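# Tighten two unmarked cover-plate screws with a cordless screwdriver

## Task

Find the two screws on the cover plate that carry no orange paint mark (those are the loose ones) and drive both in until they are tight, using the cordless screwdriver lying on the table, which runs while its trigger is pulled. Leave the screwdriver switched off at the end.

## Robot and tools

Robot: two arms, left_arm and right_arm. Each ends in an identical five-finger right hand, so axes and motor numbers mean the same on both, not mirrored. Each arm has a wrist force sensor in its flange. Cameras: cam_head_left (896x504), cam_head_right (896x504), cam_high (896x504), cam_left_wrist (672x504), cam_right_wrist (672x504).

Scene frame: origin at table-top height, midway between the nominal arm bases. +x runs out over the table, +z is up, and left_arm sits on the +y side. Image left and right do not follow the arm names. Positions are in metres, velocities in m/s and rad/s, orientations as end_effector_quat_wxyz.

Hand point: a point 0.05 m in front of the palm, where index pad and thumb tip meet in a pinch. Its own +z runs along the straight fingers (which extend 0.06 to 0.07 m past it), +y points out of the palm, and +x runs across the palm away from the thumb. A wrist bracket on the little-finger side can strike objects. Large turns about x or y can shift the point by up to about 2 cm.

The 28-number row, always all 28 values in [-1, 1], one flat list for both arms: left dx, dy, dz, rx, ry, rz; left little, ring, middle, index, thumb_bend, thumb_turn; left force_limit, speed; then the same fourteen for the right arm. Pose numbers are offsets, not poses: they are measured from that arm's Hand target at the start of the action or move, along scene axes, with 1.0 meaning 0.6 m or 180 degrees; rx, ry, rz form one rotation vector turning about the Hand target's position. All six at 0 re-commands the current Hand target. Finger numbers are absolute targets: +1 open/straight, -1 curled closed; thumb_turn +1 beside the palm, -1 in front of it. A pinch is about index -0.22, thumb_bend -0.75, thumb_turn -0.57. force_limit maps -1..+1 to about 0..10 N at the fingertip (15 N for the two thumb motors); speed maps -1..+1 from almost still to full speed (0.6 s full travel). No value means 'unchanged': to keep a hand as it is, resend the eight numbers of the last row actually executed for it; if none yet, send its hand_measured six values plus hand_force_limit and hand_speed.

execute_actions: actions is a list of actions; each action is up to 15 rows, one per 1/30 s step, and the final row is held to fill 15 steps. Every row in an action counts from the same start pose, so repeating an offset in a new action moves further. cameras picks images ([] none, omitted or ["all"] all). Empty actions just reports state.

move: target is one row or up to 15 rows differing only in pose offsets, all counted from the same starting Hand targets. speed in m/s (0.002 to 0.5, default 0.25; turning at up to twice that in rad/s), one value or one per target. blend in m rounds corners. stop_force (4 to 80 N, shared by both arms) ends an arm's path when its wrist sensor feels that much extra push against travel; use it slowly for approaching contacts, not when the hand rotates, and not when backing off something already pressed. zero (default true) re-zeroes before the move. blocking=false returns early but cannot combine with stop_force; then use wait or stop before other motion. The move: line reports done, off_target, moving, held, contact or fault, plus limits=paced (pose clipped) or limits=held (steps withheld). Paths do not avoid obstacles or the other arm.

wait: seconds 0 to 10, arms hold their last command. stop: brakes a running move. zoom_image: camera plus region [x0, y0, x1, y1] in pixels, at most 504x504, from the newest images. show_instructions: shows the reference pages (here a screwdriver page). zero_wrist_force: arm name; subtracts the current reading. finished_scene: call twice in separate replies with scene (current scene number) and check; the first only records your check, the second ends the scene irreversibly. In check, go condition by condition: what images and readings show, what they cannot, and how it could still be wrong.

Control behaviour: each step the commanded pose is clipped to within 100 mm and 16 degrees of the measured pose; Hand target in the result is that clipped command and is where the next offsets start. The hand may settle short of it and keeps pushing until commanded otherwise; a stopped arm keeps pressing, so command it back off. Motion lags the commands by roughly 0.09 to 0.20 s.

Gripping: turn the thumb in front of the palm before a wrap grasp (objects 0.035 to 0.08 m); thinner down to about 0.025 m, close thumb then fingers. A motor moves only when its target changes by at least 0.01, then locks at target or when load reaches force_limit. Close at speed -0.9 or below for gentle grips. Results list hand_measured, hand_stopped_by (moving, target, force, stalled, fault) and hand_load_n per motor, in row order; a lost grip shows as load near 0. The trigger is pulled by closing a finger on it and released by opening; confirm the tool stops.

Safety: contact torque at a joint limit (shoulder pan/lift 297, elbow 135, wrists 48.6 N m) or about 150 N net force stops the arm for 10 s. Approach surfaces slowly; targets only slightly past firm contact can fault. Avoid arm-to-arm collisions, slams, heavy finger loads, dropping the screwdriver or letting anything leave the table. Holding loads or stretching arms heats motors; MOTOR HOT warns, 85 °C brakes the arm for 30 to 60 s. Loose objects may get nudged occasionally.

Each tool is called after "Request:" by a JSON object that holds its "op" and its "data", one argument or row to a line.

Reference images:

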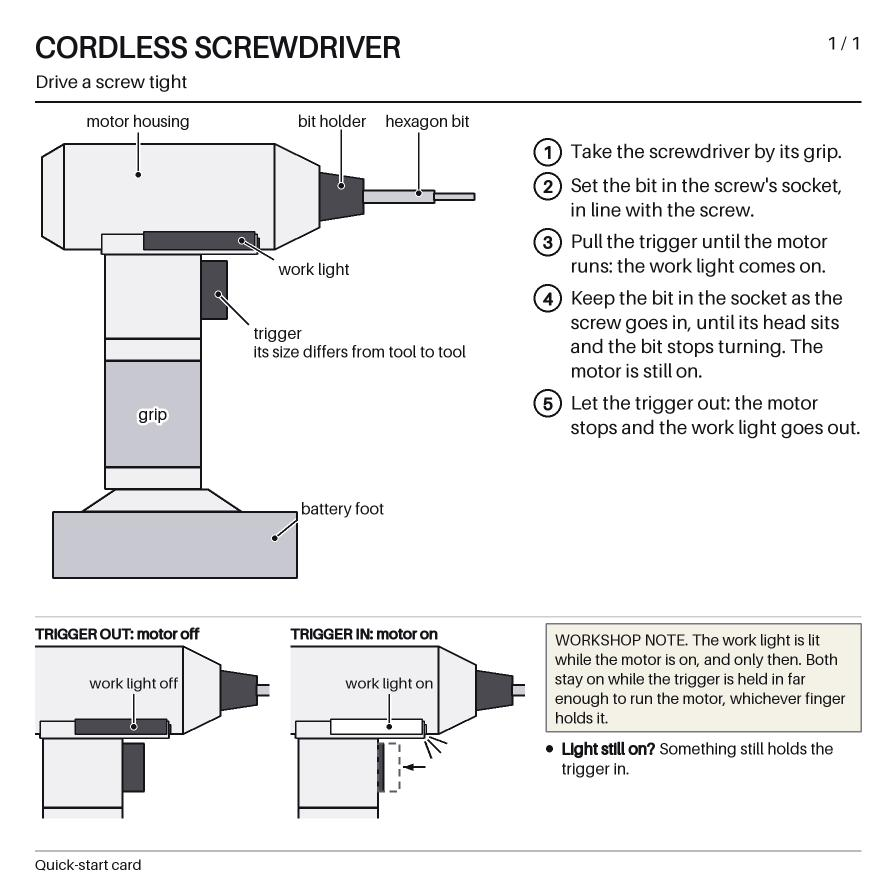

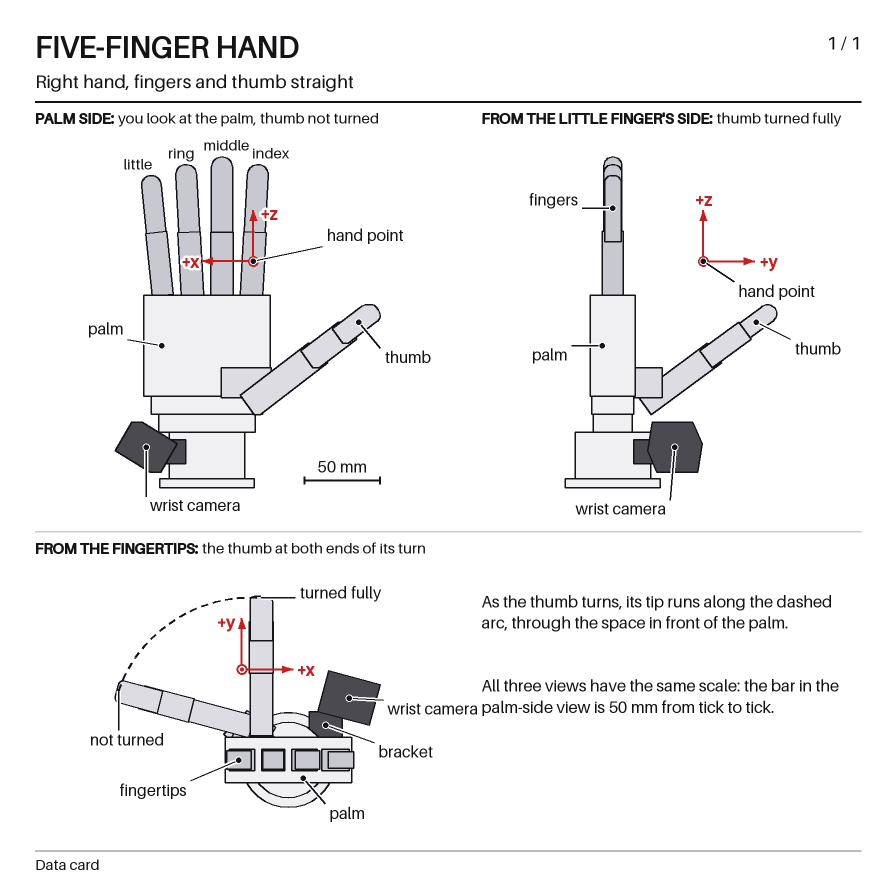

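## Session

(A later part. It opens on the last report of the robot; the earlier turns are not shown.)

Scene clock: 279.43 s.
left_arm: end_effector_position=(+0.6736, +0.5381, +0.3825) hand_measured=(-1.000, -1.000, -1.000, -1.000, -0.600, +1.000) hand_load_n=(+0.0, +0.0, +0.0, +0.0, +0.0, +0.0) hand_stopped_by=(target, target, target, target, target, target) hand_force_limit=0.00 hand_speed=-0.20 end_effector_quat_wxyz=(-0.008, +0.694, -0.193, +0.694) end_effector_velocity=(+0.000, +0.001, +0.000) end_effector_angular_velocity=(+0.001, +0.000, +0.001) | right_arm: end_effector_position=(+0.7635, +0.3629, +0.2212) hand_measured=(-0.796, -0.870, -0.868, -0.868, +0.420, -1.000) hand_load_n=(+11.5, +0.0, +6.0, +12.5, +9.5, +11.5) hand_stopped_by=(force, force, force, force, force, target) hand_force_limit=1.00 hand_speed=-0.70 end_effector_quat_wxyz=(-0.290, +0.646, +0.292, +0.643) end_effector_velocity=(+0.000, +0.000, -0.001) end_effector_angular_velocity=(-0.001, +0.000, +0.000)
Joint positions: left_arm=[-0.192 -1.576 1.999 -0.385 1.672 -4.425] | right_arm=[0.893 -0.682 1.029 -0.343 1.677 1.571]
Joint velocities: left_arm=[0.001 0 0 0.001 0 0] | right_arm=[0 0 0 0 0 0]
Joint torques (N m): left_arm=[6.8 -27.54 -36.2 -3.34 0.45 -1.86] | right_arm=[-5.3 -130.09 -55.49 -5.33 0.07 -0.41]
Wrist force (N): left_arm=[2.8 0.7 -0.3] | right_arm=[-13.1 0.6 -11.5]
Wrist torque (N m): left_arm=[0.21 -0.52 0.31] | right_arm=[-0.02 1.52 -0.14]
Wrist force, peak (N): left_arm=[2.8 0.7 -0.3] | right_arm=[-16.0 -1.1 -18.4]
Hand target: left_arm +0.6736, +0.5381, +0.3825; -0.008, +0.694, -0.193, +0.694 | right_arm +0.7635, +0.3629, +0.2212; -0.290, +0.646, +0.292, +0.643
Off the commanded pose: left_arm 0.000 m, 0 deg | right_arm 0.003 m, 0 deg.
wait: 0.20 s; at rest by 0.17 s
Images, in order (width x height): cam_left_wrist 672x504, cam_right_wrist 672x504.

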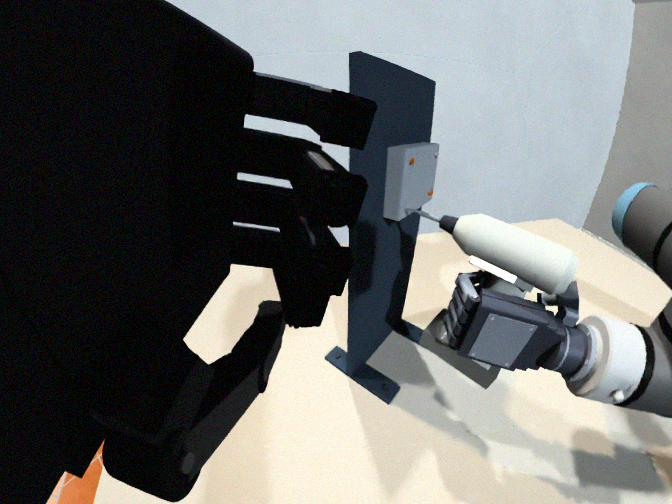

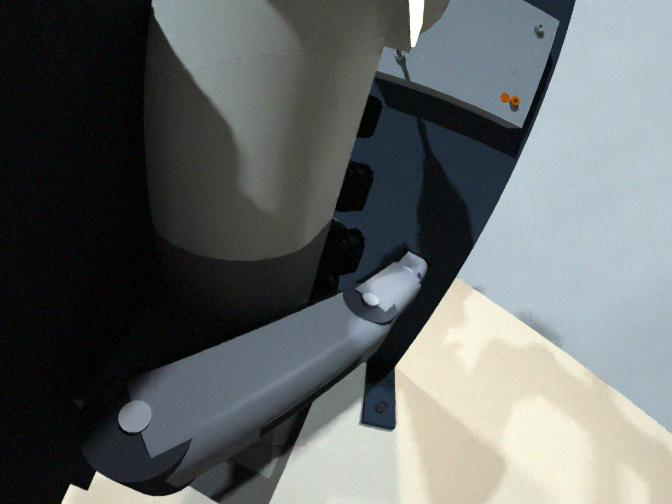

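Request:
{"op": "move", "data": {
  "target": [0,0,0,0,0,0,-1,-1,-1,-1,-0.6,1,0,-0.2,-0.00206,-0.00143,0,0,0,0,-0.98,-0.95,-0.95,-0.95,-0.45,-1,1,-0.7],
  "speed": 0.02,
  "cameras": []
}}

Request:
{"op": "move", "data": {
  "target": [0,0,0,0,0,0,-1,-1,-1,-1,-0.6,1,0,-0.2,-0.00048,0.00068,0,0,0,0,-0.98,-0.95,-0.95,-0.95,-0.45,-1,1,-0.7],
  "speed": 0.02,
  "cameras": ["cam_right_wrist"]
}}

Request:
{"op": "zoom_image", "data": {
  "camera": "cam_right_wrist",
  "region": [385, 45, 409, 69]
}}

Request:
{"op": "move", "data": {
  "target": [0,0,0,0,0,0,-1,-1,-1,-1,-0.6,1,0,-0.2,0.0082,0.0057,0,0,0,0,-0.98,-0.95,-0.95,-0.95,-0.45,-1,1,-0.7],
  "speed": 0.005,
  "stop_force": 7,
  "cameras": ["cam_right_wrist"]
}}

Request:
{"op": "zoom_image", "data": {
  "camera": "cam_right_wrist",
  "region": [385, 45, 409, 69]
}}

Scene clock: 280.60 s.
left_arm: end_effector_position=(+0.6736, +0.5381, +0.3825) hand_measured=(-1.000, -1.000, -1.000, -1.000, -0.600, +1.000) hand_load_n=(+0.0, +0.0, +0.0, +0.0, +0.0, +0.0) hand_stopped_by=(target, target, target, target, target, target) hand_force_limit=0.00 hand_speed=-0.20 end_effector_quat_wxyz=(-0.008, +0.694, -0.193, +0.694) end_effector_velocity=(+0.000, -0.001, +0.000) end_effector_angular_velocity=(+0.000, +0.001, +0.000) | right_arm: end_effector_position=(+0.7622, +0.3620, +0.2212) hand_measured=(-0.796, -0.870, -0.868, -0.868, +0.420, -1.000) hand_load_n=(+10.5, +1.0, +6.5, +12.0, +9.5, +10.0) hand_stopped_by=(force, force, force, force, force, target) hand_force_limit=1.00 hand_speed=-0.70 end_effector_quat_wxyz=(-0.290, +0.646, +0.292, +0.643) end_effector_velocity=(+0.000, +0.000, +0.003) end_effector_angular_velocity=(+0.003, -0.001, +0.000)
Joint positions: left_arm=[-0.192 -1.576 1.999 -0.385 1.672 -4.425] | right_arm=[0.894 -0.684 1.033 -0.345 1.677 1.571]
Joint velocities: left_arm=[-0.001 0 0 0 -0.001 0] | right_arm=[0 -0.002 0 -0.001 0 0]
Joint torques (N m): left_arm=[4.77 -25.68 -36.78 -3.36 0.28 -1.81] | right_arm=[13.93 -125.84 -45.67 -5.8 1.88 0.42]
Wrist force (N): left_arm=[2.5 1.1 -0.2] | right_arm=[-8.1 -0.7 -3.5]
Wrist torque (N m): left_arm=[0.27 -0.48 0.31] | right_arm=[-0.01 0.82 0.00]
Wrist force, peak (N): left_arm=[2.7 1.2 0.1] | right_arm=[-16.0 -1.3 -18.1]
Hand target: left_arm +0.6736, +0.5381, +0.3825; -0.008, +0.694, -0.193, +0.694 | right_arm +0.7622, +0.3620, +0.2212; -0.290, +0.646, +0.292, +0.643
Off the commanded pose: left_arm 0.000 m, 0 deg | right_arm 0.000 m, 0 deg.
move: done
No camera images: "cameras" was empty.

Scene clock: 281.30 s.
left_arm: end_effector_position=(+0.6736, +0.5381, +0.3825) hand_measured=(-1.000, -1.000, -1.000, -1.000, -0.600, +1.000) hand_load_n=(+0.0, +0.0, +0.0, +0.0, +0.0, -0.5) hand_stopped_by=(target, target, target, target, target, target) hand_force_limit=0.00 hand_speed=-0.20 end_effector_quat_wxyz=(-0.008, +0.694, -0.193, +0.694) end_effector_velocity=(+0.000, +0.000, +0.000) end_effector_angular_velocity=(+0.000, +0.000, +0.000) | right_arm: end_effector_position=(+0.7619, +0.3625, +0.2212) hand_measured=(-0.796, -0.870, -0.868, -0.868, +0.420, -1.000) hand_load_n=(+10.5, +1.0, +7.0, +12.0, +9.5, +9.5) hand_stopped_by=(force, force, force, force, force, target) hand_force_limit=1.00 hand_speed=-0.70 end_effector_quat_wxyz=(-0.290, +0.646, +0.292, +0.643) end_effector_velocity=(+0.000, +0.000, -0.001) end_effector_angular_velocity=(+0.000, +0.000, +0.000)
Joint positions: left_arm=[-0.192 -1.576 1.999 -0.385 1.672 -4.425] | right_arm=[0.894 -0.684 1.032 -0.345 1.678 1.571]
Joint velocities: left_arm=[0 0 0 0 0 0] | right_arm=[0 0.001 0 -0.001 0 0]
Joint torques (N m): left_arm=[4.63 -27.55 -37.32 -3.16 0.4 -2.4] | right_arm=[12.47 -114.7 -52.8 -1.75 1.77 0.57]
Wrist force (N): left_arm=[2.6 1.1 -0.1] | right_arm=[-8.4 -1.3 -4.7]
Wrist torque (N m): left_arm=[0.26 -0.50 0.31] | right_arm=[-0.01 0.93 -0.06]
Wrist force, peak (N): left_arm=[2.7 0.9 -0.1] | right_arm=[-9.0 -1.6 -4.4]
Hand target: left_arm +0.6736, +0.5381, +0.3825; -0.008, +0.694, -0.193, +0.694 | right_arm +0.7620, +0.3625, +0.2212; -0.290, +0.646, +0.292, +0.643
Off the commanded pose: left_arm 0.000 m, 0 deg | right_arm 0.000 m, 0 deg.
move: done
Images, in order (width x height): cam_right_wrist 672x504.

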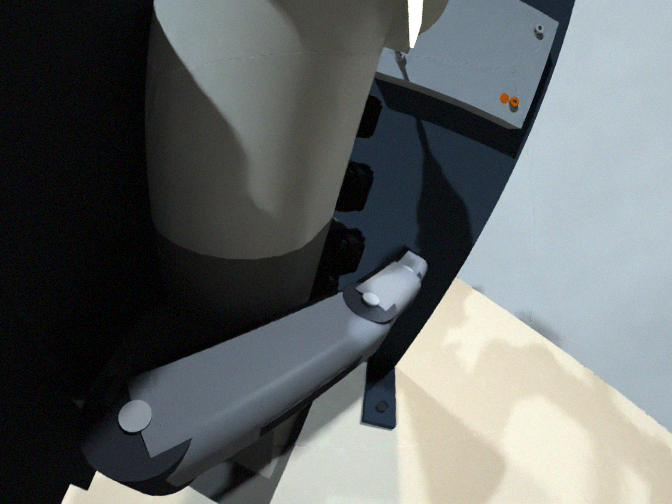

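Scaled by 21.000 from the camera's 672x504 image, which has a finer 960x720 frame.

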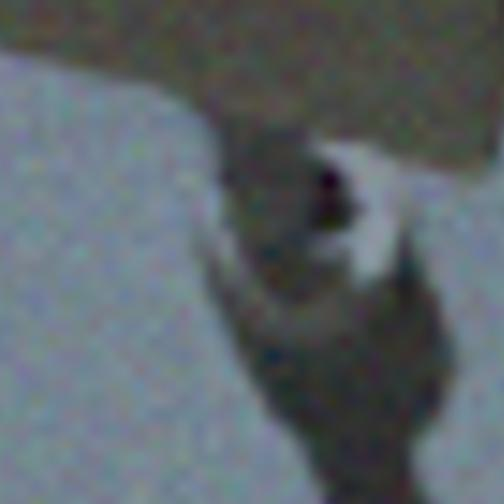

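Scene clock: 282.43 s.
left_arm: end_effector_position=(+0.6736, +0.5381, +0.3825) hand_measured=(-1.000, -1.000, -1.000, -1.000, -0.600, +1.000) hand_load_n=(+0.0, +0.0, +0.0, +0.0, +0.0, +0.0) hand_stopped_by=(target, target, target, target, target, target) hand_force_limit=0.00 hand_speed=-0.20 end_effector_quat_wxyz=(-0.008, +0.694, -0.193, +0.694) end_effector_velocity=(+0.000, +0.000, +0.000) end_effector_angular_velocity=(+0.002, +0.000, +0.000) | right_arm: end_effector_position=(+0.7622, +0.3628, +0.2211) hand_measured=(-0.796, -0.870, -0.868, -0.868, +0.420, -1.000) hand_load_n=(+10.5, +0.5, +6.5, +12.5, +9.0, +10.5) hand_stopped_by=(force, force, force, force, force, target) hand_force_limit=1.00 hand_speed=-0.70 end_effector_quat_wxyz=(-0.290, +0.646, +0.292, +0.643) end_effector_velocity=(+0.000, +0.000, -0.001) end_effector_angular_velocity=(-0.001, +0.001, +0.000)
Joint positions: left_arm=[-0.192 -1.576 1.999 -0.385 1.672 -4.425] | right_arm=[0.894 -0.683 1.031 -0.344 1.677 1.571]
Joint velocities: left_arm=[0 0 0 0 0 0.002] | right_arm=[0 0.001 0 0.001 0 0]
Joint torques (N m): left_arm=[4.1 -25.38 -38.89 -2.84 0.58 -2.33] | right_arm=[8.96 -133.94 -43.87 -6.63 1.25 0.6]
Wrist force (N): left_arm=[2.2 0.9 -0.4] | right_arm=[-9.6 -1.1 -7.1]
Wrist torque (N m): left_arm=[0.25 -0.43 0.28] | right_arm=[0.02 1.29 -0.11]
Wrist force, peak (N): left_arm=[2.8 0.8 0.1] | right_arm=[-10.5 -2.1 -12.1]
Hand target: left_arm +0.6736, +0.5381, +0.3825; -0.008, +0.694, -0.193, +0.694 | right_arm +0.7622, +0.3628, +0.2211; -0.290, +0.646, +0.292, +0.643
Off the commanded pose: left_arm 0.000 m, 0 deg | right_arm 0.006 m, 0 deg.
move: contact (right_arm)
Images, in order (width x height): cam_right_wrist 672x504.

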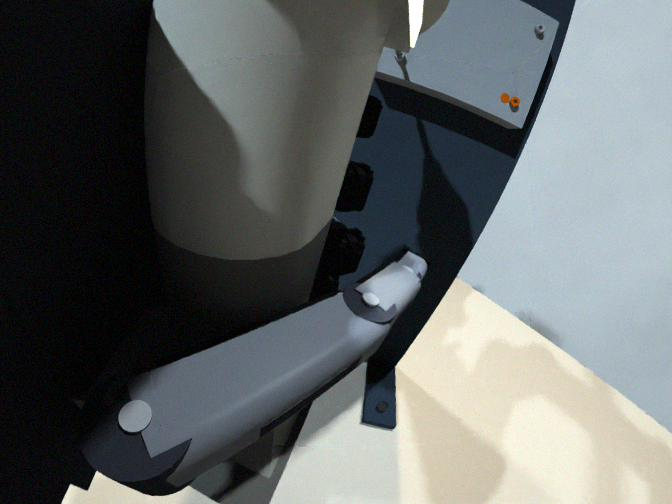

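Scaled by 21.000 from the camera's 672x504 image, which has a finer 960x720 frame.

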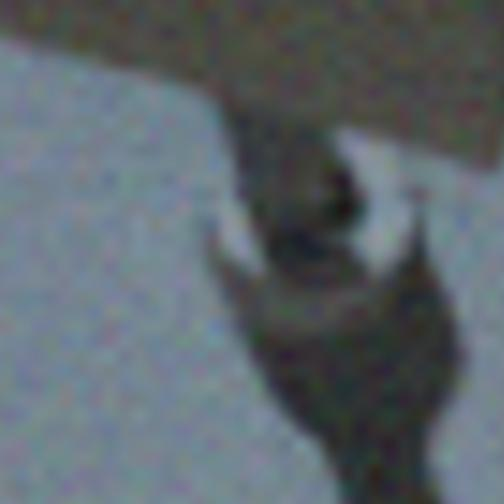

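Request:
{"op": "move", "data": {
  "target": [0,0,0,0,0,0,-1,-1,-1,-1,-0.6,1,0,-0.2,-0.0015,-0.0010,0,0,0,0,-0.98,-0.95,-0.95,-0.95,-0.45,-1,1,-0.7],
  "speed": 0.02,
  "cameras": []
}}

Request:
{"op": "move", "data": {
  "target": [0,0,0,0,0,0,-1,-1,-1,-1,-0.6,1,0,-0.2,0.00029,-0.00041,0.0003,0,0,0,-0.98,-0.95,-0.95,-0.95,-0.45,-1,1,-0.7],
  "speed": 0.02,
  "cameras": ["cam_right_wrist"]
}}

Request:
{"op": "zoom_image", "data": {
  "camera": "cam_right_wrist",
  "region": [385, 45, 409, 69]
}}

Request:
{"op": "move", "data": {
  "target": [0,0,0,0,0,0,-1,-1,-1,-1,-0.6,1,0,-0.2,0.0082,0.0057,0,0,0,0,-0.98,-0.95,-0.95,-0.95,-0.45,-1,1,-0.7],
  "speed": 0.005,
  "stop_force": 7,
  "cameras": ["cam_right_wrist"]
}}

Request:
{"op": "zoom_image", "data": {
  "camera": "cam_right_wrist",
  "region": [385, 45, 409, 69]
}}

Scene clock: 283.57 s.
left_arm: end_effector_position=(+0.6736, +0.5381, +0.3825) hand_measured=(-1.000, -1.000, -1.000, -1.000, -0.600, +1.000) hand_load_n=(+0.0, +0.0, +0.0, +0.0, +0.0, +0.0) hand_stopped_by=(target, target, target, target, target, target) hand_force_limit=0.00 hand_speed=-0.20 end_effector_quat_wxyz=(-0.008, +0.694, -0.193, +0.694) end_effector_velocity=(+0.000, +0.000, +0.001) end_effector_angular_velocity=(-0.001, -0.001, +0.000) | right_arm: end_effector_position=(+0.7613, +0.3622, +0.2211) hand_measured=(-0.796, -0.870, -0.868, -0.868, +0.420, -1.000) hand_load_n=(+10.5, +1.5, +6.5, +12.0, +9.5, +10.0) hand_stopped_by=(force, force, force, force, force, target) hand_force_limit=1.00 hand_speed=-0.70 end_effector_quat_wxyz=(-0.290, +0.646, +0.292, +0.643) end_effector_velocity=(+0.000, +0.000, +0.000) end_effector_angular_velocity=(+0.000, +0.000, +0.000)
Joint positions: left_arm=[-0.192 -1.576 1.999 -0.385 1.672 -4.425] | right_arm=[0.895 -0.685 1.034 -0.346 1.678 1.571]
Joint velocities: left_arm=[-0.001 -0.001 0 -0.001 -0.001 -0.001] | right_arm=[0 0 0 0 0 0]
Joint torques (N m): left_arm=[7.12 -25.34 -37.49 -2.66 0.82 -1.76] | right_arm=[14.71 -127.77 -45.15 -5.99 2 0.47]
Wrist force (N): left_arm=[2.3 0.7 -0.2] | right_arm=[-8.3 -1.1 -2.1]
Wrist torque (N m): left_arm=[0.21 -0.45 0.28] | right_arm=[-0.06 0.77 -0.06]
Wrist force, peak (N): left_arm=[2.8 1.1 0.0] | right_arm=[-9.5 -1.7 -7.1]
Hand target: left_arm +0.6736, +0.5381, +0.3825; -0.008, +0.694, -0.193, +0.694 | right_arm +0.7613, +0.3622, +0.2211; -0.290, +0.646, +0.292, +0.643
Off the commanded pose: left_arm 0.000 m, 0 deg | right_arm 0.000 m, 0 deg.
move: done
No camera images: "cameras" was empty.

Scene clock: 284.27 s.
left_arm: end_effector_position=(+0.6736, +0.5381, +0.3825) hand_measured=(-1.000, -1.000, -1.000, -1.000, -0.600, +1.000) hand_load_n=(+0.0, +0.0, +0.0, +0.0, +0.0, +0.0) hand_stopped_by=(target, target, target, target, target, target) hand_force_limit=0.00 hand_speed=-0.20 end_effector_quat_wxyz=(-0.008, +0.694, -0.193, +0.694) end_effector_velocity=(+0.000, +0.001, +0.000) end_effector_angular_velocity=(+0.001, -0.001, +0.001) | right_arm: end_effector_position=(+0.7614, +0.3620, +0.2213) hand_measured=(-0.796, -0.870, -0.868, -0.868, +0.420, -1.000) hand_load_n=(+10.5, +1.0, +7.0, +11.5, +9.5, +10.0) hand_stopped_by=(force, force, force, force, force, target) hand_force_limit=1.00 hand_speed=-0.70 end_effector_quat_wxyz=(-0.290, +0.646, +0.292, +0.643) end_effector_velocity=(+0.000, +0.000, +0.000) end_effector_angular_velocity=(+0.000, +0.000, +0.000)
Joint positions: left_arm=[-0.192 -1.576 1.999 -0.385 1.672 -4.425] | right_arm=[0.894 -0.685 1.034 -0.346 1.678 1.571]
Joint velocities: left_arm=[0.001 0 0 -0.001 0 0.001] | right_arm=[0 0 0 0 0 0]
Joint torques (N m): left_arm=[7.31 -27.48 -38.99 -2.76 0.47 -2.66] | right_arm=[-14.46 -132.33 -41.36 -3.79 -1.24 0.51]
Wrist force (N): left_arm=[2.6 0.7 0.0] | right_arm=[-8.4 -0.9 -2.3]
Wrist torque (N m): left_arm=[0.19 -0.50 0.30] | right_arm=[-0.01 0.78 -0.05]
Wrist force, peak (N): left_arm=[2.7 0.7 -0.5] | right_arm=[-8.5 -0.8 -2.8]
Hand target: left_arm +0.6736, +0.5381, +0.3825; -0.008, +0.694, -0.193, +0.694 | right_arm +0.7614, +0.3620, +0.2213; -0.290, +0.646, +0.292, +0.643
Off the commanded pose: left_arm 0.000 m, 0 deg | right_arm 0.000 m, 0 deg.
move: done
Images, in order (width x height): cam_right_wrist 672x504.

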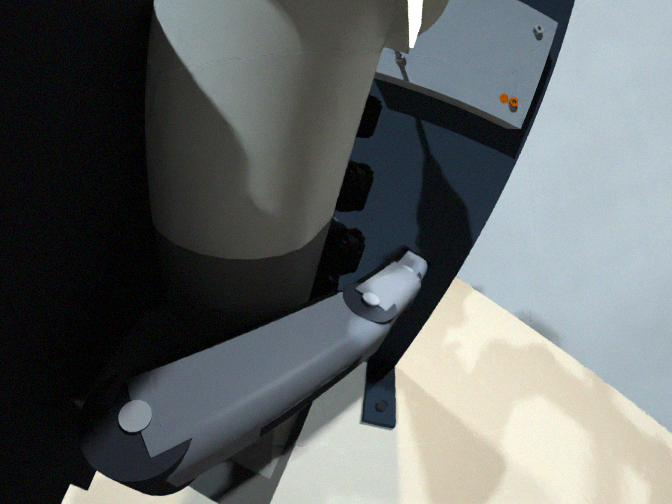

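Scaled by 21.000 from the camera's 672x504 image, which has a finer 960x720 frame.

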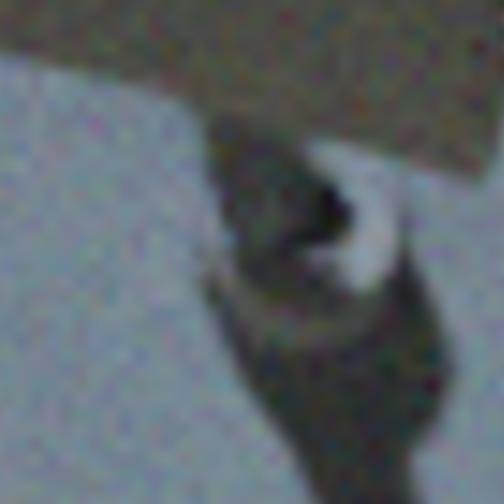

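Scene clock: 285.33 s.
left_arm: end_effector_position=(+0.6736, +0.5381, +0.3825) hand_measured=(-1.000, -1.000, -1.000, -1.000, -0.600, +1.000) hand_load_n=(+0.0, +0.0, +0.0, +0.0, +0.0, +0.0) hand_stopped_by=(target, target, target, target, target, target) hand_force_limit=0.00 hand_speed=-0.20 end_effector_quat_wxyz=(-0.008, +0.694, -0.193, +0.694) end_effector_velocity=(+0.000, +0.000, +0.000) end_effector_angular_velocity=(+0.000, +0.000, -0.001) | right_arm: end_effector_position=(+0.7622, +0.3624, +0.2214) hand_measured=(-0.796, -0.870, -0.868, -0.868, +0.420, -1.000) hand_load_n=(+10.5, +0.5, +6.5, +12.0, +9.5, +10.0) hand_stopped_by=(force, force, force, force, force, target) hand_force_limit=1.00 hand_speed=-0.70 end_effector_quat_wxyz=(-0.290, +0.646, +0.292, +0.643) end_effector_velocity=(+0.000, +0.000, -0.001) end_effector_angular_velocity=(+0.000, +0.001, +0.000)
Joint positions: left_arm=[-0.192 -1.576 1.999 -0.385 1.672 -4.425] | right_arm=[0.894 -0.684 1.032 -0.344 1.677 1.571]
Joint velocities: left_arm=[0 0 0 0 0 0] | right_arm=[0 0.001 0 0 0 0]
Joint torques (N m): left_arm=[6.42 -24.43 -39.55 -2.57 0.97 -1.78] | right_arm=[5.51 -133.65 -42.72 -6.76 1.17 0.47]
Wrist force (N): left_arm=[2.2 0.6 0.1] | right_arm=[-9.0 -1.3 -6.0]
Wrist torque (N m): left_arm=[0.17 -0.46 0.28] | right_arm=[-0.03 1.13 -0.09]
Wrist force, peak (N): left_arm=[2.8 0.9 -0.1] | right_arm=[-10.1 -2.2 -10.6]
Hand target: left_arm +0.6736, +0.5381, +0.3825; -0.008, +0.694, -0.193, +0.694 | right_arm +0.7621, +0.3624, +0.2214; -0.290, +0.646, +0.292, +0.643
Off the commanded pose: left_arm 0.000 m, 0 deg | right_arm 0.005 m, 0 deg.
move: contact (right_arm)
Images, in order (width x height): cam_right_wrist 672x504.

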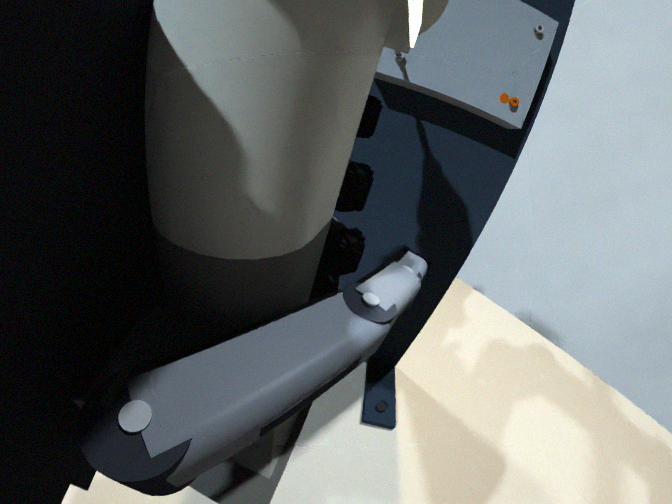

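Scaled by 21.000 from the camera's 672x504 image, which has a finer 960x720 frame.

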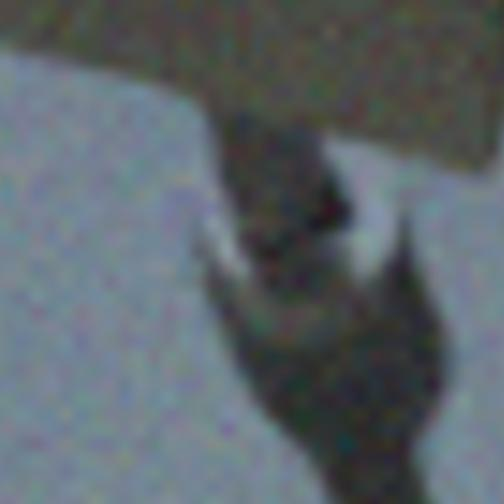

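Request:
{"op": "move", "data": {
  "target": [0,0,0,0,0,0,-1,-1,-1,-1,-0.6,1,0,-0.2,-0.0012,-0.0008,0,0,0,0,-0.98,-0.95,-0.95,-0.95,-0.45,-1,1,-0.7],
  "speed": 0.02,
  "cameras": []
}}

Request:
{"op": "move", "data": {
  "target": [0,0,0,0,0,0,-1,-1,-1,-1,-0.6,1,0,-0.2,0.00038,-0.00055,0.0006,0,0,0,-0.98,-0.95,-0.95,-0.95,-0.45,-1,1,-0.7],
  "speed": 0.02,
  "cameras": ["cam_right_wrist"]
}}

Request:
{"op": "zoom_image", "data": {
  "camera": "cam_right_wrist",
  "region": [385, 45, 409, 69]
}}

Request:
{"op": "move", "data": {
  "target": [0,0,0,0,0,0,-1,-1,-1,-1,-0.6,1,0,-0.2,0.0082,0.0057,0,0,0,0,-0.98,-0.95,-0.95,-0.95,-0.45,-1,1,-0.7],
  "speed": 0.005,
  "stop_force": 7,
  "cameras": ["cam_right_wrist"]
}}

Request:
{"op": "zoom_image", "data": {
  "camera": "cam_right_wrist",
  "region": [385, 45, 409, 69]
}}

Scene clock: 286.43 s.
left_arm: end_effector_position=(+0.6736, +0.5381, +0.3825) hand_measured=(-1.000, -1.000, -1.000, -1.000, -0.600, +1.000) hand_load_n=(+0.0, +0.0, +0.0, +0.0, +0.0, +0.0) hand_stopped_by=(target, target, target, target, target, target) hand_force_limit=0.00 hand_speed=-0.20 end_effector_quat_wxyz=(-0.008, +0.694, -0.193, +0.694) end_effector_velocity=(+0.000, +0.000, +0.000) end_effector_angular_velocity=(-0.001, +0.001, +0.000) | right_arm: end_effector_position=(+0.7614, +0.3619, +0.2214) hand_measured=(-0.796, -0.870, -0.868, -0.868, +0.420, -1.000) hand_load_n=(+10.5, +1.0, +6.5, +12.0, +9.5, +10.0) hand_stopped_by=(force, force, force, force, force, target) hand_force_limit=1.00 hand_speed=-0.70 end_effector_quat_wxyz=(-0.290, +0.646, +0.292, +0.643) end_effector_velocity=(+0.000, +0.000, +0.000) end_effector_angular_velocity=(+0.000, +0.000, +0.000)
Joint positions: left_arm=[-0.192 -1.576 1.999 -0.385 1.672 -4.425] | right_arm=[0.894 -0.685 1.035 -0.346 1.678 1.571]
Joint velocities: left_arm=[0.001 0 0 0.001 0.001 -0.001] | right_arm=[0 0 0 -0.001 0 0]
Joint torques (N m): left_arm=[5.13 -25.97 -38.64 -2.98 0.3 -2.21] | right_arm=[14.01 -128.65 -44.18 -6.39 2.2 0.46]
Wrist force (N): left_arm=[2.4 1.0 -0.2] | right_arm=[-8.4 -0.9 -2.3]
Wrist torque (N m): left_arm=[0.25 -0.46 0.29] | right_arm=[-0.01 0.79 -0.06]
Wrist force, peak (N): left_arm=[2.7 0.9 -0.3] | right_arm=[-9.1 -1.5 -6.1]
Hand target: left_arm +0.6736, +0.5381, +0.3825; -0.008, +0.694, -0.193, +0.694 | right_arm +0.7614, +0.3620, +0.2214; -0.290, +0.646, +0.292, +0.643
Off the commanded pose: left_arm 0.000 m, 0 deg | right_arm 0.000 m, 0 deg.
move: done
No camera images: "cameras" was empty.

Scene clock: 287.13 s.
left_arm: end_effector_position=(+0.6736, +0.5381, +0.3825) hand_measured=(-1.000, -1.000, -1.000, -1.000, -0.600, +1.000) hand_load_n=(+0.0, +0.0, +0.0, +0.0, +0.0, -0.5) hand_stopped_by=(target, target, target, target, target, target) hand_force_limit=0.00 hand_speed=-0.20 end_effector_quat_wxyz=(-0.008, +0.694, -0.193, +0.694) end_effector_velocity=(+0.000, +0.001, +0.000) end_effector_angular_velocity=(+0.001, +0.000, +0.001) | right_arm: end_effector_position=(+0.7616, +0.3617, +0.2217) hand_measured=(-0.796, -0.870, -0.868, -0.868, +0.420, -1.000) hand_load_n=(+10.0, +1.0, +6.5, +11.5, +9.5, +9.5) hand_stopped_by=(force, force, force, force, force, target) hand_force_limit=1.00 hand_speed=-0.70 end_effector_quat_wxyz=(-0.290, +0.646, +0.292, +0.643) end_effector_velocity=(+0.000, +0.000, -0.001) end_effector_angular_velocity=(+0.000, +0.001, +0.000)
Joint positions: left_arm=[-0.192 -1.576 1.999 -0.385 1.672 -4.425] | right_arm=[0.894 -0.686 1.035 -0.346 1.677 1.571]
Joint velocities: left_arm=[0.001 0 0 0.001 0 0] | right_arm=[0 0 0 0 0 0]
Joint torques (N m): left_arm=[6.5 -28.86 -38.86 -2.42 0.73 -1.94] | right_arm=[-15.18 -131.84 -41.78 -1.48 -1.3 0.4]
Wrist force (N): left_arm=[2.9 1.1 -0.4] | right_arm=[-8.1 -0.6 -2.3]
Wrist torque (N m): left_arm=[0.28 -0.53 0.33] | right_arm=[0.03 0.74 -0.03]
Wrist force, peak (N): left_arm=[2.9 1.1 -0.4] | right_arm=[-8.6 -0.9 -2.3]
Hand target: left_arm +0.6736, +0.5381, +0.3825; -0.008, +0.694, -0.193, +0.694 | right_arm +0.7616, +0.3616, +0.2217; -0.290, +0.646, +0.292, +0.643
Off the commanded pose: left_arm 0.000 m, 0 deg | right_arm 0.000 m, 0 deg.
move: done
Images, in order (width x height): cam_right_wrist 672x504.

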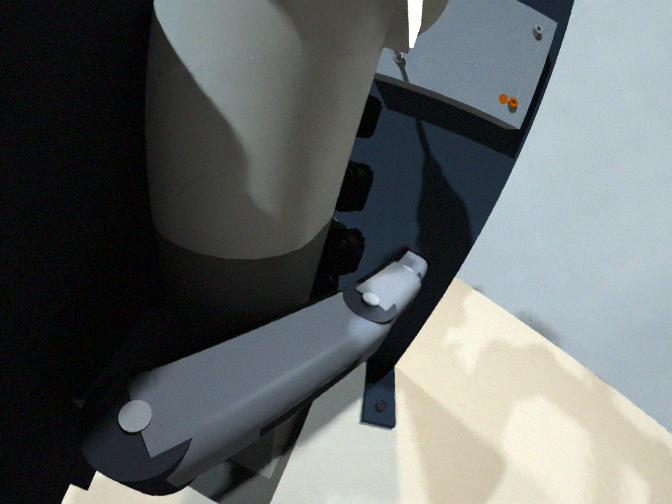

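Scaled by 21.000 from the camera's 672x504 image, which has a finer 960x720 frame.

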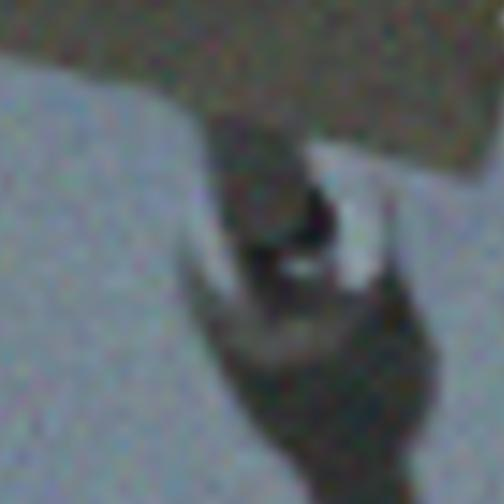

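Scene clock: 288.30 s.
left_arm: end_effector_position=(+0.6736, +0.5381, +0.3825) hand_measured=(-1.000, -1.000, -1.000, -1.000, -0.600, +1.000) hand_load_n=(+0.0, +0.0, +0.0, +0.0, +0.0, +0.0) hand_stopped_by=(target, target, target, target, target, target) hand_force_limit=0.00 hand_speed=-0.20 end_effector_quat_wxyz=(-0.008, +0.694, -0.193, +0.694) end_effector_velocity=(+0.000, +0.000, +0.000) end_effector_angular_velocity=(-0.001, +0.000, -0.001) | right_arm: end_effector_position=(+0.7624, +0.3621, +0.2218) hand_measured=(-0.796, -0.870, -0.868, -0.868, +0.420, -1.000) hand_load_n=(+10.5, +1.0, +6.5, +12.0, +9.5, +10.0) hand_stopped_by=(force, force, force, force, force, target) hand_force_limit=1.00 hand_speed=-0.70 end_effector_quat_wxyz=(-0.290, +0.646, +0.292, +0.643) end_effector_velocity=(+0.000, +0.000, +0.002) end_effector_angular_velocity=(+0.001, -0.001, +0.000)
Joint positions: left_arm=[-0.192 -1.576 1.999 -0.385 1.672 -4.425] | right_arm=[0.894 -0.685 1.032 -0.344 1.677 1.571]
Joint velocities: left_arm=[0 0 0 0 0 -0.001] | right_arm=[0 -0.002 0 0.001 0 0]
Joint torques (N m): left_arm=[8.43 -27.31 -40.18 -2.4 0.53 -2.07] | right_arm=[13.93 -133.91 -43.18 -6.54 1.25 0.37]
Wrist force (N): left_arm=[2.2 0.8 -0.1] | right_arm=[-9.0 0.0 -5.5]
Wrist torque (N m): left_arm=[0.21 -0.43 0.28] | right_arm=[-0.12 1.01 0.08]
Wrist force, peak (N): left_arm=[2.7 1.0 0.3] | right_arm=[-9.7 -2.2 -9.5]
Hand target: left_arm +0.6736, +0.5381, +0.3825; -0.008, +0.694, -0.193, +0.694 | right_arm +0.7623, +0.3621, +0.2218; -0.290, +0.646, +0.292, +0.643
Off the commanded pose: left_arm 0.000 m, 0 deg | right_arm 0.005 m, 0 deg.
move: contact (right_arm)
Images, in order (width x height): cam_right_wrist 672x504.

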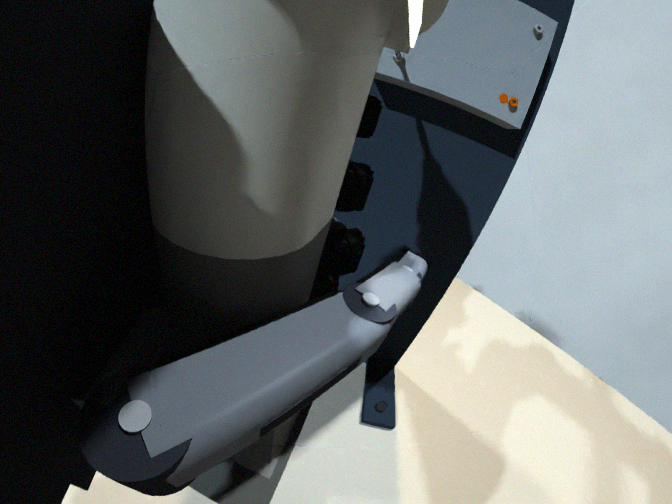

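Scaled by 21.000 from the camera's 672x504 image, which has a finer 960x720 frame.

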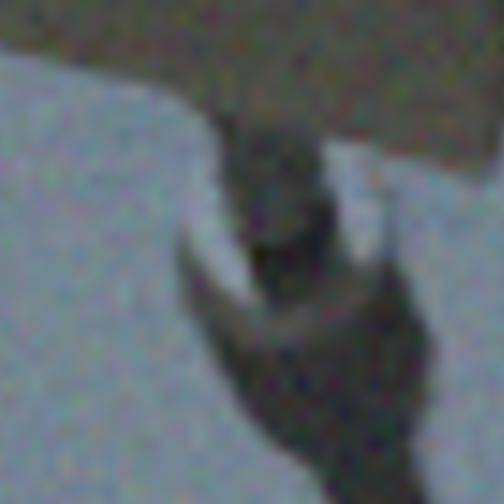

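Request:
{"op": "move", "data": {
  "target": [0,0,0,0,0,0,-1,-1,-1,-1,-0.6,1,0,-0.2,-0.0012,-0.0008,0,0,0,0,-0.98,-0.95,-0.95,-0.95,-0.45,-1,1,-0.7],
  "speed": 0.02,
  "cameras": []
}}

Request:
{"op": "move", "data": {
  "target": [0,0,0,0,0,0,-1,-1,-1,-1,-0.6,1,0,-0.2,0.00019,-0.00027,-0.0008,0,0,0,-0.98,-0.95,-0.95,-0.95,-0.45,-1,1,-0.7],
  "speed": 0.02,
  "cameras": ["cam_right_wrist"]
}}

Request:
{"op": "zoom_image", "data": {
  "camera": "cam_right_wrist",
  "region": [385, 45, 409, 69]
}}

Request:
{"op": "move", "data": {
  "target": [0,0,0,0,0,0,-1,-1,-1,-1,-0.6,1,0,-0.2,0.0082,0.0057,0,0,0,0,-0.98,-0.95,-0.95,-0.95,-0.45,-1,1,-0.7],
  "speed": 0.005,
  "stop_force": 7,
  "cameras": ["cam_right_wrist"]
}}

Request:
{"op": "zoom_image", "data": {
  "camera": "cam_right_wrist",
  "region": [385, 45, 409, 69]
}}

Scene clock: 289.47 s.
left_arm: end_effector_position=(+0.6736, +0.5381, +0.3825) hand_measured=(-1.000, -1.000, -1.000, -1.000, -0.600, +1.000) hand_load_n=(+0.0, +0.0, +0.0, +0.0, +0.5, +0.0) hand_stopped_by=(target, target, target, target, target, target) hand_force_limit=0.00 hand_speed=-0.20 end_effector_quat_wxyz=(-0.008, +0.694, -0.193, +0.694) end_effector_velocity=(+0.000, +0.001, +0.000) end_effector_angular_velocity=(+0.000, +0.000, +0.001) | right_arm: end_effector_position=(+0.7616, +0.3616, +0.2218) hand_measured=(-0.796, -0.870, -0.868, -0.868, +0.420, -1.000) hand_load_n=(+10.0, +1.0, +6.5, +12.0, +9.5, +10.0) hand_stopped_by=(force, force, force, force, force, target) hand_force_limit=1.00 hand_speed=-0.70 end_effector_quat_wxyz=(-0.290, +0.646, +0.292, +0.643) end_effector_velocity=(+0.000, +0.000, -0.002) end_effector_angular_velocity=(-0.001, +0.001, +0.000)
Joint positions: left_arm=[-0.192 -1.576 1.999 -0.385 1.672 -4.425] | right_arm=[0.894 -0.686 1.035 -0.346 1.677 1.571]
Joint velocities: left_arm=[0.001 0 0 0 0 0] | right_arm=[0 0.001 0 0 0 0]
Joint torques (N m): left_arm=[7.26 -25.92 -41.33 -2.25 0.76 -1.87] | right_arm=[14.15 -127.85 -44.2 -6.25 2.1 0.47]
Wrist force (N): left_arm=[2.5 0.6 0.1] | right_arm=[-8.5 -1.2 -2.1]
Wrist torque (N m): left_arm=[0.19 -0.49 0.29] | right_arm=[-0.07 0.79 -0.07]
Wrist force, peak (N): left_arm=[2.7 1.1 0.1] | right_arm=[-9.4 -1.2 -6.4]
Hand target: left_arm +0.6736, +0.5381, +0.3825; -0.008, +0.694, -0.193, +0.694 | right_arm +0.7616, +0.3616, +0.2218; -0.290, +0.646, +0.292, +0.643
Off the commanded pose: left_arm 0.000 m, 0 deg | right_arm 0.000 m, 0 deg.
move: done
No camera images: "cameras" was empty.

Scene clock: 290.17 s.
left_arm: end_effector_position=(+0.6736, +0.5381, +0.3825) hand_measured=(-1.000, -1.000, -1.000, -1.000, -0.600, +1.000) hand_load_n=(+0.0, +0.0, +0.0, +0.0, +0.0, +0.0) hand_stopped_by=(target, target, target, target, target, target) hand_force_limit=0.00 hand_speed=-0.20 end_effector_quat_wxyz=(-0.008, +0.694, -0.193, +0.694) end_effector_velocity=(+0.000, +0.000, +0.000) end_effector_angular_velocity=(+0.001, +0.000, +0.001) | right_arm: end_effector_position=(+0.7616, +0.3615, +0.2213) hand_measured=(-0.796, -0.870, -0.868, -0.868, +0.420, -1.000) hand_load_n=(+10.0, +1.0, +6.5, +11.5, +10.0, +10.0) hand_stopped_by=(force, force, force, force, force, target) hand_force_limit=1.00 hand_speed=-0.70 end_effector_quat_wxyz=(-0.290, +0.646, +0.292, +0.643) end_effector_velocity=(+0.000, +0.000, -0.001) end_effector_angular_velocity=(-0.001, +0.000, +0.000)
Joint positions: left_arm=[-0.192 -1.576 1.999 -0.385 1.672 -4.425] | right_arm=[0.894 -0.686 1.036 -0.346 1.677 1.571]
Joint velocities: left_arm=[0 0 0 0 0 0.001] | right_arm=[0 0 0 0 0 0]
Joint torques (N m): left_arm=[6.57 -27.12 -41.36 -2.41 0.12 -2.15] | right_arm=[-15.35 -114.52 -41.68 -6.32 -1.46 0.47]
Wrist force (N): left_arm=[2.7 1.0 0.6] | right_arm=[-8.4 -1.1 -2.2]
Wrist torque (N m): left_arm=[0.21 -0.53 0.32] | right_arm=[-0.04 0.78 -0.06]
Wrist force, peak (N): left_arm=[2.7 1.0 -0.4] | right_arm=[-8.7 -0.7 -2.3]
Hand target: left_arm +0.6736, +0.5381, +0.3825; -0.008, +0.694, -0.193, +0.694 | right_arm +0.7617, +0.3615, +0.2213; -0.290, +0.646, +0.292, +0.643
Off the commanded pose: left_arm 0.000 m, 0 deg | right_arm 0.000 m, 0 deg.
move: done
Images, in order (width x height): cam_right_wrist 672x504.

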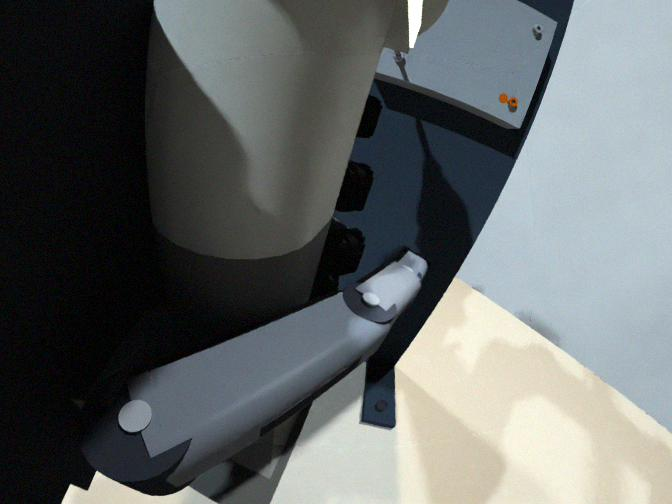

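Scaled by 21.000 from the camera's 672x504 image, which has a finer 960x720 frame.

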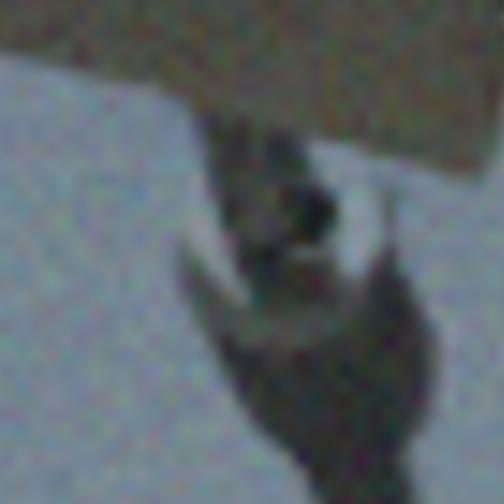

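Scene clock: 291.57 s.
left_arm: end_effector_position=(+0.6736, +0.5381, +0.3825) hand_measured=(-1.000, -1.000, -1.000, -1.000, -0.600, +1.000) hand_load_n=(+0.0, +0.5, +0.0, +0.0, +0.0, +0.0) hand_stopped_by=(target, target, target, target, target, target) hand_force_limit=0.00 hand_speed=-0.20 end_effector_quat_wxyz=(-0.008, +0.694, -0.193, +0.694) end_effector_velocity=(+0.000, +0.001, +0.000) end_effector_angular_velocity=(-0.001, +0.001, +0.002) | right_arm: end_effector_position=(+0.7632, +0.3624, +0.2213) hand_measured=(-0.796, -0.870, -0.868, -0.868, +0.420, -1.000) hand_load_n=(+11.0, +0.5, +6.5, +12.0, +9.0, +10.5) hand_stopped_by=(force, force, force, force, force, target) hand_force_limit=1.00 hand_speed=-0.70 end_effector_quat_wxyz=(-0.290, +0.646, +0.292, +0.643) end_effector_velocity=(+0.000, +0.000, -0.001) end_effector_angular_velocity=(-0.001, +0.001, +0.000)
Joint positions: left_arm=[-0.192 -1.576 1.999 -0.385 1.672 -4.425] | right_arm=[0.893 -0.683 1.031 -0.344 1.676 1.571]
Joint velocities: left_arm=[0.001 0 0 0 0 -0.001] | right_arm=[0 0 0 0.001 0 0]
Joint torques (N m): left_arm=[7.03 -26.46 -41.32 -2.16 0.51 -2.04] | right_arm=[11.42 -131.3 -49.76 -5.68 0.87 0.44]
Wrist force (N): left_arm=[2.8 1.0 -0.2] | right_arm=[-11.1 -0.7 -11.2]
Wrist torque (N m): left_arm=[0.25 -0.53 0.32] | right_arm=[-0.03 1.59 -0.06]
Wrist force, peak (N): left_arm=[3.0 0.8 -0.3] | right_arm=[-11.8 -1.1 -13.0]
Hand target: left_arm +0.6736, +0.5381, +0.3825; -0.008, +0.694, -0.193, +0.694 | right_arm +0.7632, +0.3624, +0.2213; -0.290, +0.646, +0.292, +0.643
Off the commanded pose: left_arm 0.000 m, 0 deg | right_arm 0.004 m, 0 deg.
move: contact (right_arm)
Images, in order (width x height): cam_right_wrist 672x504.

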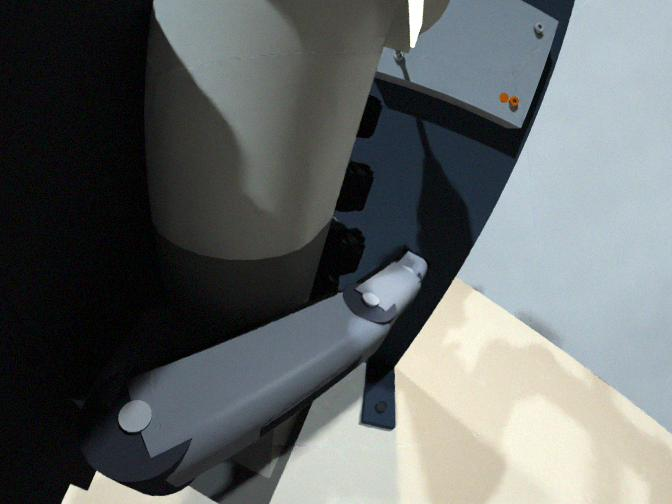

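Scaled by 21.000 from the camera's 672x504 image, which has a finer 960x720 frame.

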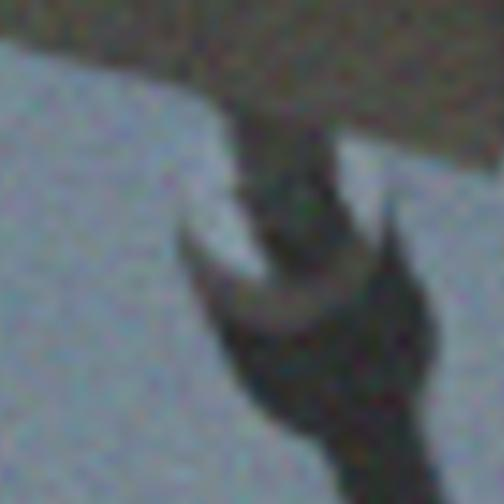

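Request:
{"op": "move", "data": {
  "target": [0,0,0,0,0,0,-1,-1,-1,-1,-0.6,1,0,-0.2,-0.0111,-0.0077,0,0,0,0,-0.98,-0.95,-0.95,-0.95,-0.45,-1,1,-0.7],
  "speed": 0.04,
  "cameras": ["cam_right_wrist"]
}}

Request:
{"op": "zoom_image", "data": {
  "camera": "cam_right_wrist",
  "region": [385, 45, 409, 69]
}}

Request:
{"op": "move", "data": {
  "target": [0,0,0,0,0,0,-1,-1,-1,-1,-0.6,1,0,-0.2,-0.0137,-0.0095,0,0,0,0,-0.98,-0.95,-0.95,-0.95,-0.45,-1,1,-0.7],
  "speed": 0.04,
  "cameras": ["cam_right_wrist"]
}}

Request:
{"op": "zoom_image", "data": {
  "camera": "cam_right_wrist",
  "region": [385, 45, 409, 69]
}}

Scene clock: 292.93 s.
left_arm: end_effector_position=(+0.6736, +0.5381, +0.3825) hand_measured=(-1.000, -1.000, -1.000, -1.000, -0.600, +1.000) hand_load_n=(+0.0, +0.0, +0.5, +0.0, +0.0, +0.0) hand_stopped_by=(target, target, target, target, target, target) hand_force_limit=0.00 hand_speed=-0.20 end_effector_quat_wxyz=(-0.008, +0.694, -0.193, +0.694) end_effector_velocity=(+0.000, +0.000, +0.000) end_effector_angular_velocity=(+0.000, +0.000, +0.001) | right_arm: end_effector_position=(+0.7564, +0.3578, +0.2213) hand_measured=(-0.796, -0.870, -0.868, -0.868, +0.420, -1.000) hand_load_n=(+10.5, +1.5, +6.5, +12.0, +9.0, +9.5) hand_stopped_by=(force, force, force, force, force, target) hand_force_limit=1.00 hand_speed=-0.70 end_effector_quat_wxyz=(-0.290, +0.646, +0.292, +0.643) end_effector_velocity=(+0.001, +0.001, +0.002) end_effector_angular_velocity=(+0.002, -0.002, +0.000)
Joint positions: left_arm=[-0.192 -1.576 1.999 -0.385 1.672 -4.425] | right_arm=[0.896 -0.696 1.055 -0.355 1.679 1.571]
Joint velocities: left_arm=[0 0 0 0 0 0] | right_arm=[0 0 -0.003 0 0 0]
Joint torques (N m): left_arm=[6.62 -28.59 -40.95 -2.24 0.62 -2.19] | right_arm=[5.44 -113.99 -53.79 -2.32 0.91 0.68]
Wrist force (N): left_arm=[2.6 0.8 -0.1] | right_arm=[-8.1 -0.9 -2.0]
Wrist torque (N m): left_arm=[0.21 -0.50 0.31] | right_arm=[-0.02 0.74 -0.04]
Wrist force, peak (N): left_arm=[3.0 0.7 -0.2] | right_arm=[-11.1 -1.2 -11.8]
Hand target: left_arm +0.6736, +0.5381, +0.3825; -0.008, +0.694, -0.193, +0.694 | right_arm +0.7565, +0.3578, +0.2213; -0.290, +0.646, +0.292, +0.643
Off the commanded pose: left_arm 0.000 m, 0 deg | right_arm 0.000 m, 0 deg.
move: done
Images, in order (width x height): cam_right_wrist 672x504.

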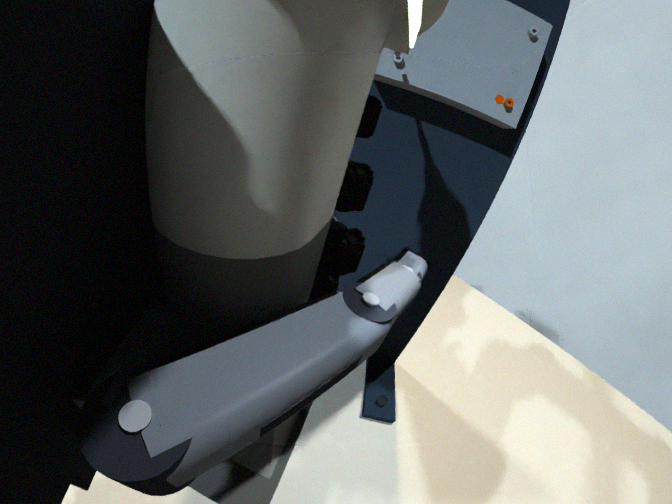

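Scaled by 21.000 from the camera's 672x504 image, which has a finer 960x720 frame.

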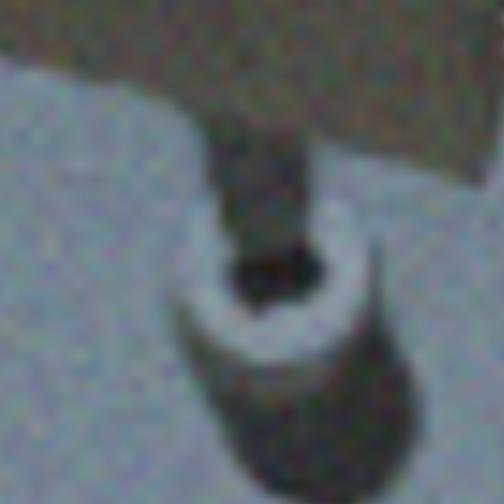

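Scene clock: 293.67 s.
left_arm: end_effector_position=(+0.6736, +0.5381, +0.3825) hand_measured=(-1.000, -1.000, -1.000, -1.000, -0.600, +1.000) hand_load_n=(+0.0, +0.0, +0.0, +0.0, +0.0, +0.0) hand_stopped_by=(target, target, target, target, target, target) hand_force_limit=0.00 hand_speed=-0.20 end_effector_quat_wxyz=(-0.008, +0.694, -0.193, +0.694) end_effector_velocity=(+0.000, +0.000, +0.000) end_effector_angular_velocity=(+0.000, -0.001, -0.001) | right_arm: end_effector_position=(+0.7482, +0.3521, +0.2213) hand_measured=(-0.796, -0.870, -0.868, -0.868, +0.420, -1.000) hand_load_n=(+10.5, +1.5, +7.0, +12.0, +9.5, +9.5) hand_stopped_by=(force, force, force, force, force, target) hand_force_limit=1.00 hand_speed=-0.70 end_effector_quat_wxyz=(-0.290, +0.646, +0.292, +0.643) end_effector_velocity=(+0.001, +0.001, +0.003) end_effector_angular_velocity=(+0.003, -0.002, +0.000)
Joint positions: left_arm=[-0.192 -1.576 1.999 -0.385 1.672 -4.425] | right_arm=[0.899 -0.711 1.083 -0.369 1.683 1.571]
Joint velocities: left_arm=[0 0 0 0 0.001 0.001] | right_arm=[0 0 -0.004 0 0 0]
Joint torques (N m): left_arm=[6.99 -26.19 -41.62 -2.09 0.55 -1.64] | right_arm=[1.58 -114.32 -50.15 -2.27 0.58 0.64]
Wrist force (N): left_arm=[2.4 0.8 0.0] | right_arm=[-8.3 -0.8 -2.2]
Wrist torque (N m): left_arm=[0.22 -0.48 0.30] | right_arm=[0.01 0.79 -0.05]
Wrist force, peak (N): left_arm=[2.8 0.9 -0.1] | right_arm=[-8.8 -0.8 -2.4]
Hand target: left_arm +0.6736, +0.5381, +0.3825; -0.008, +0.694, -0.193, +0.694 | right_arm +0.7483, +0.3521, +0.2212; -0.290, +0.646, +0.292, +0.643
Off the commanded pose: left_arm 0.000 m, 0 deg | right_arm 0.000 m, 0 deg.
move: done
Images, in order (width x height): cam_right_wrist 672x504.

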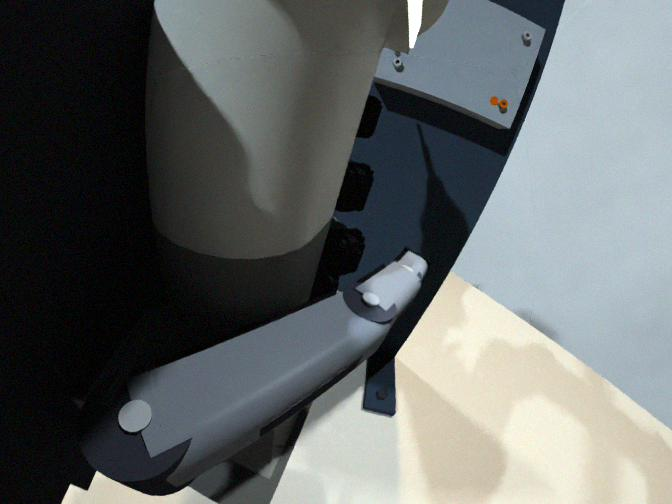

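Scaled by 21.000 from the camera's 672x504 image, which has a finer 960x720 frame.

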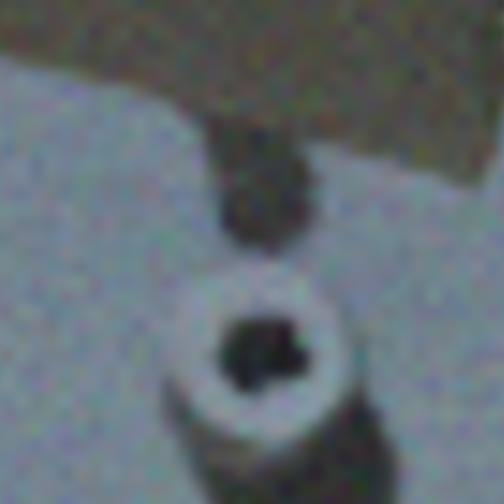

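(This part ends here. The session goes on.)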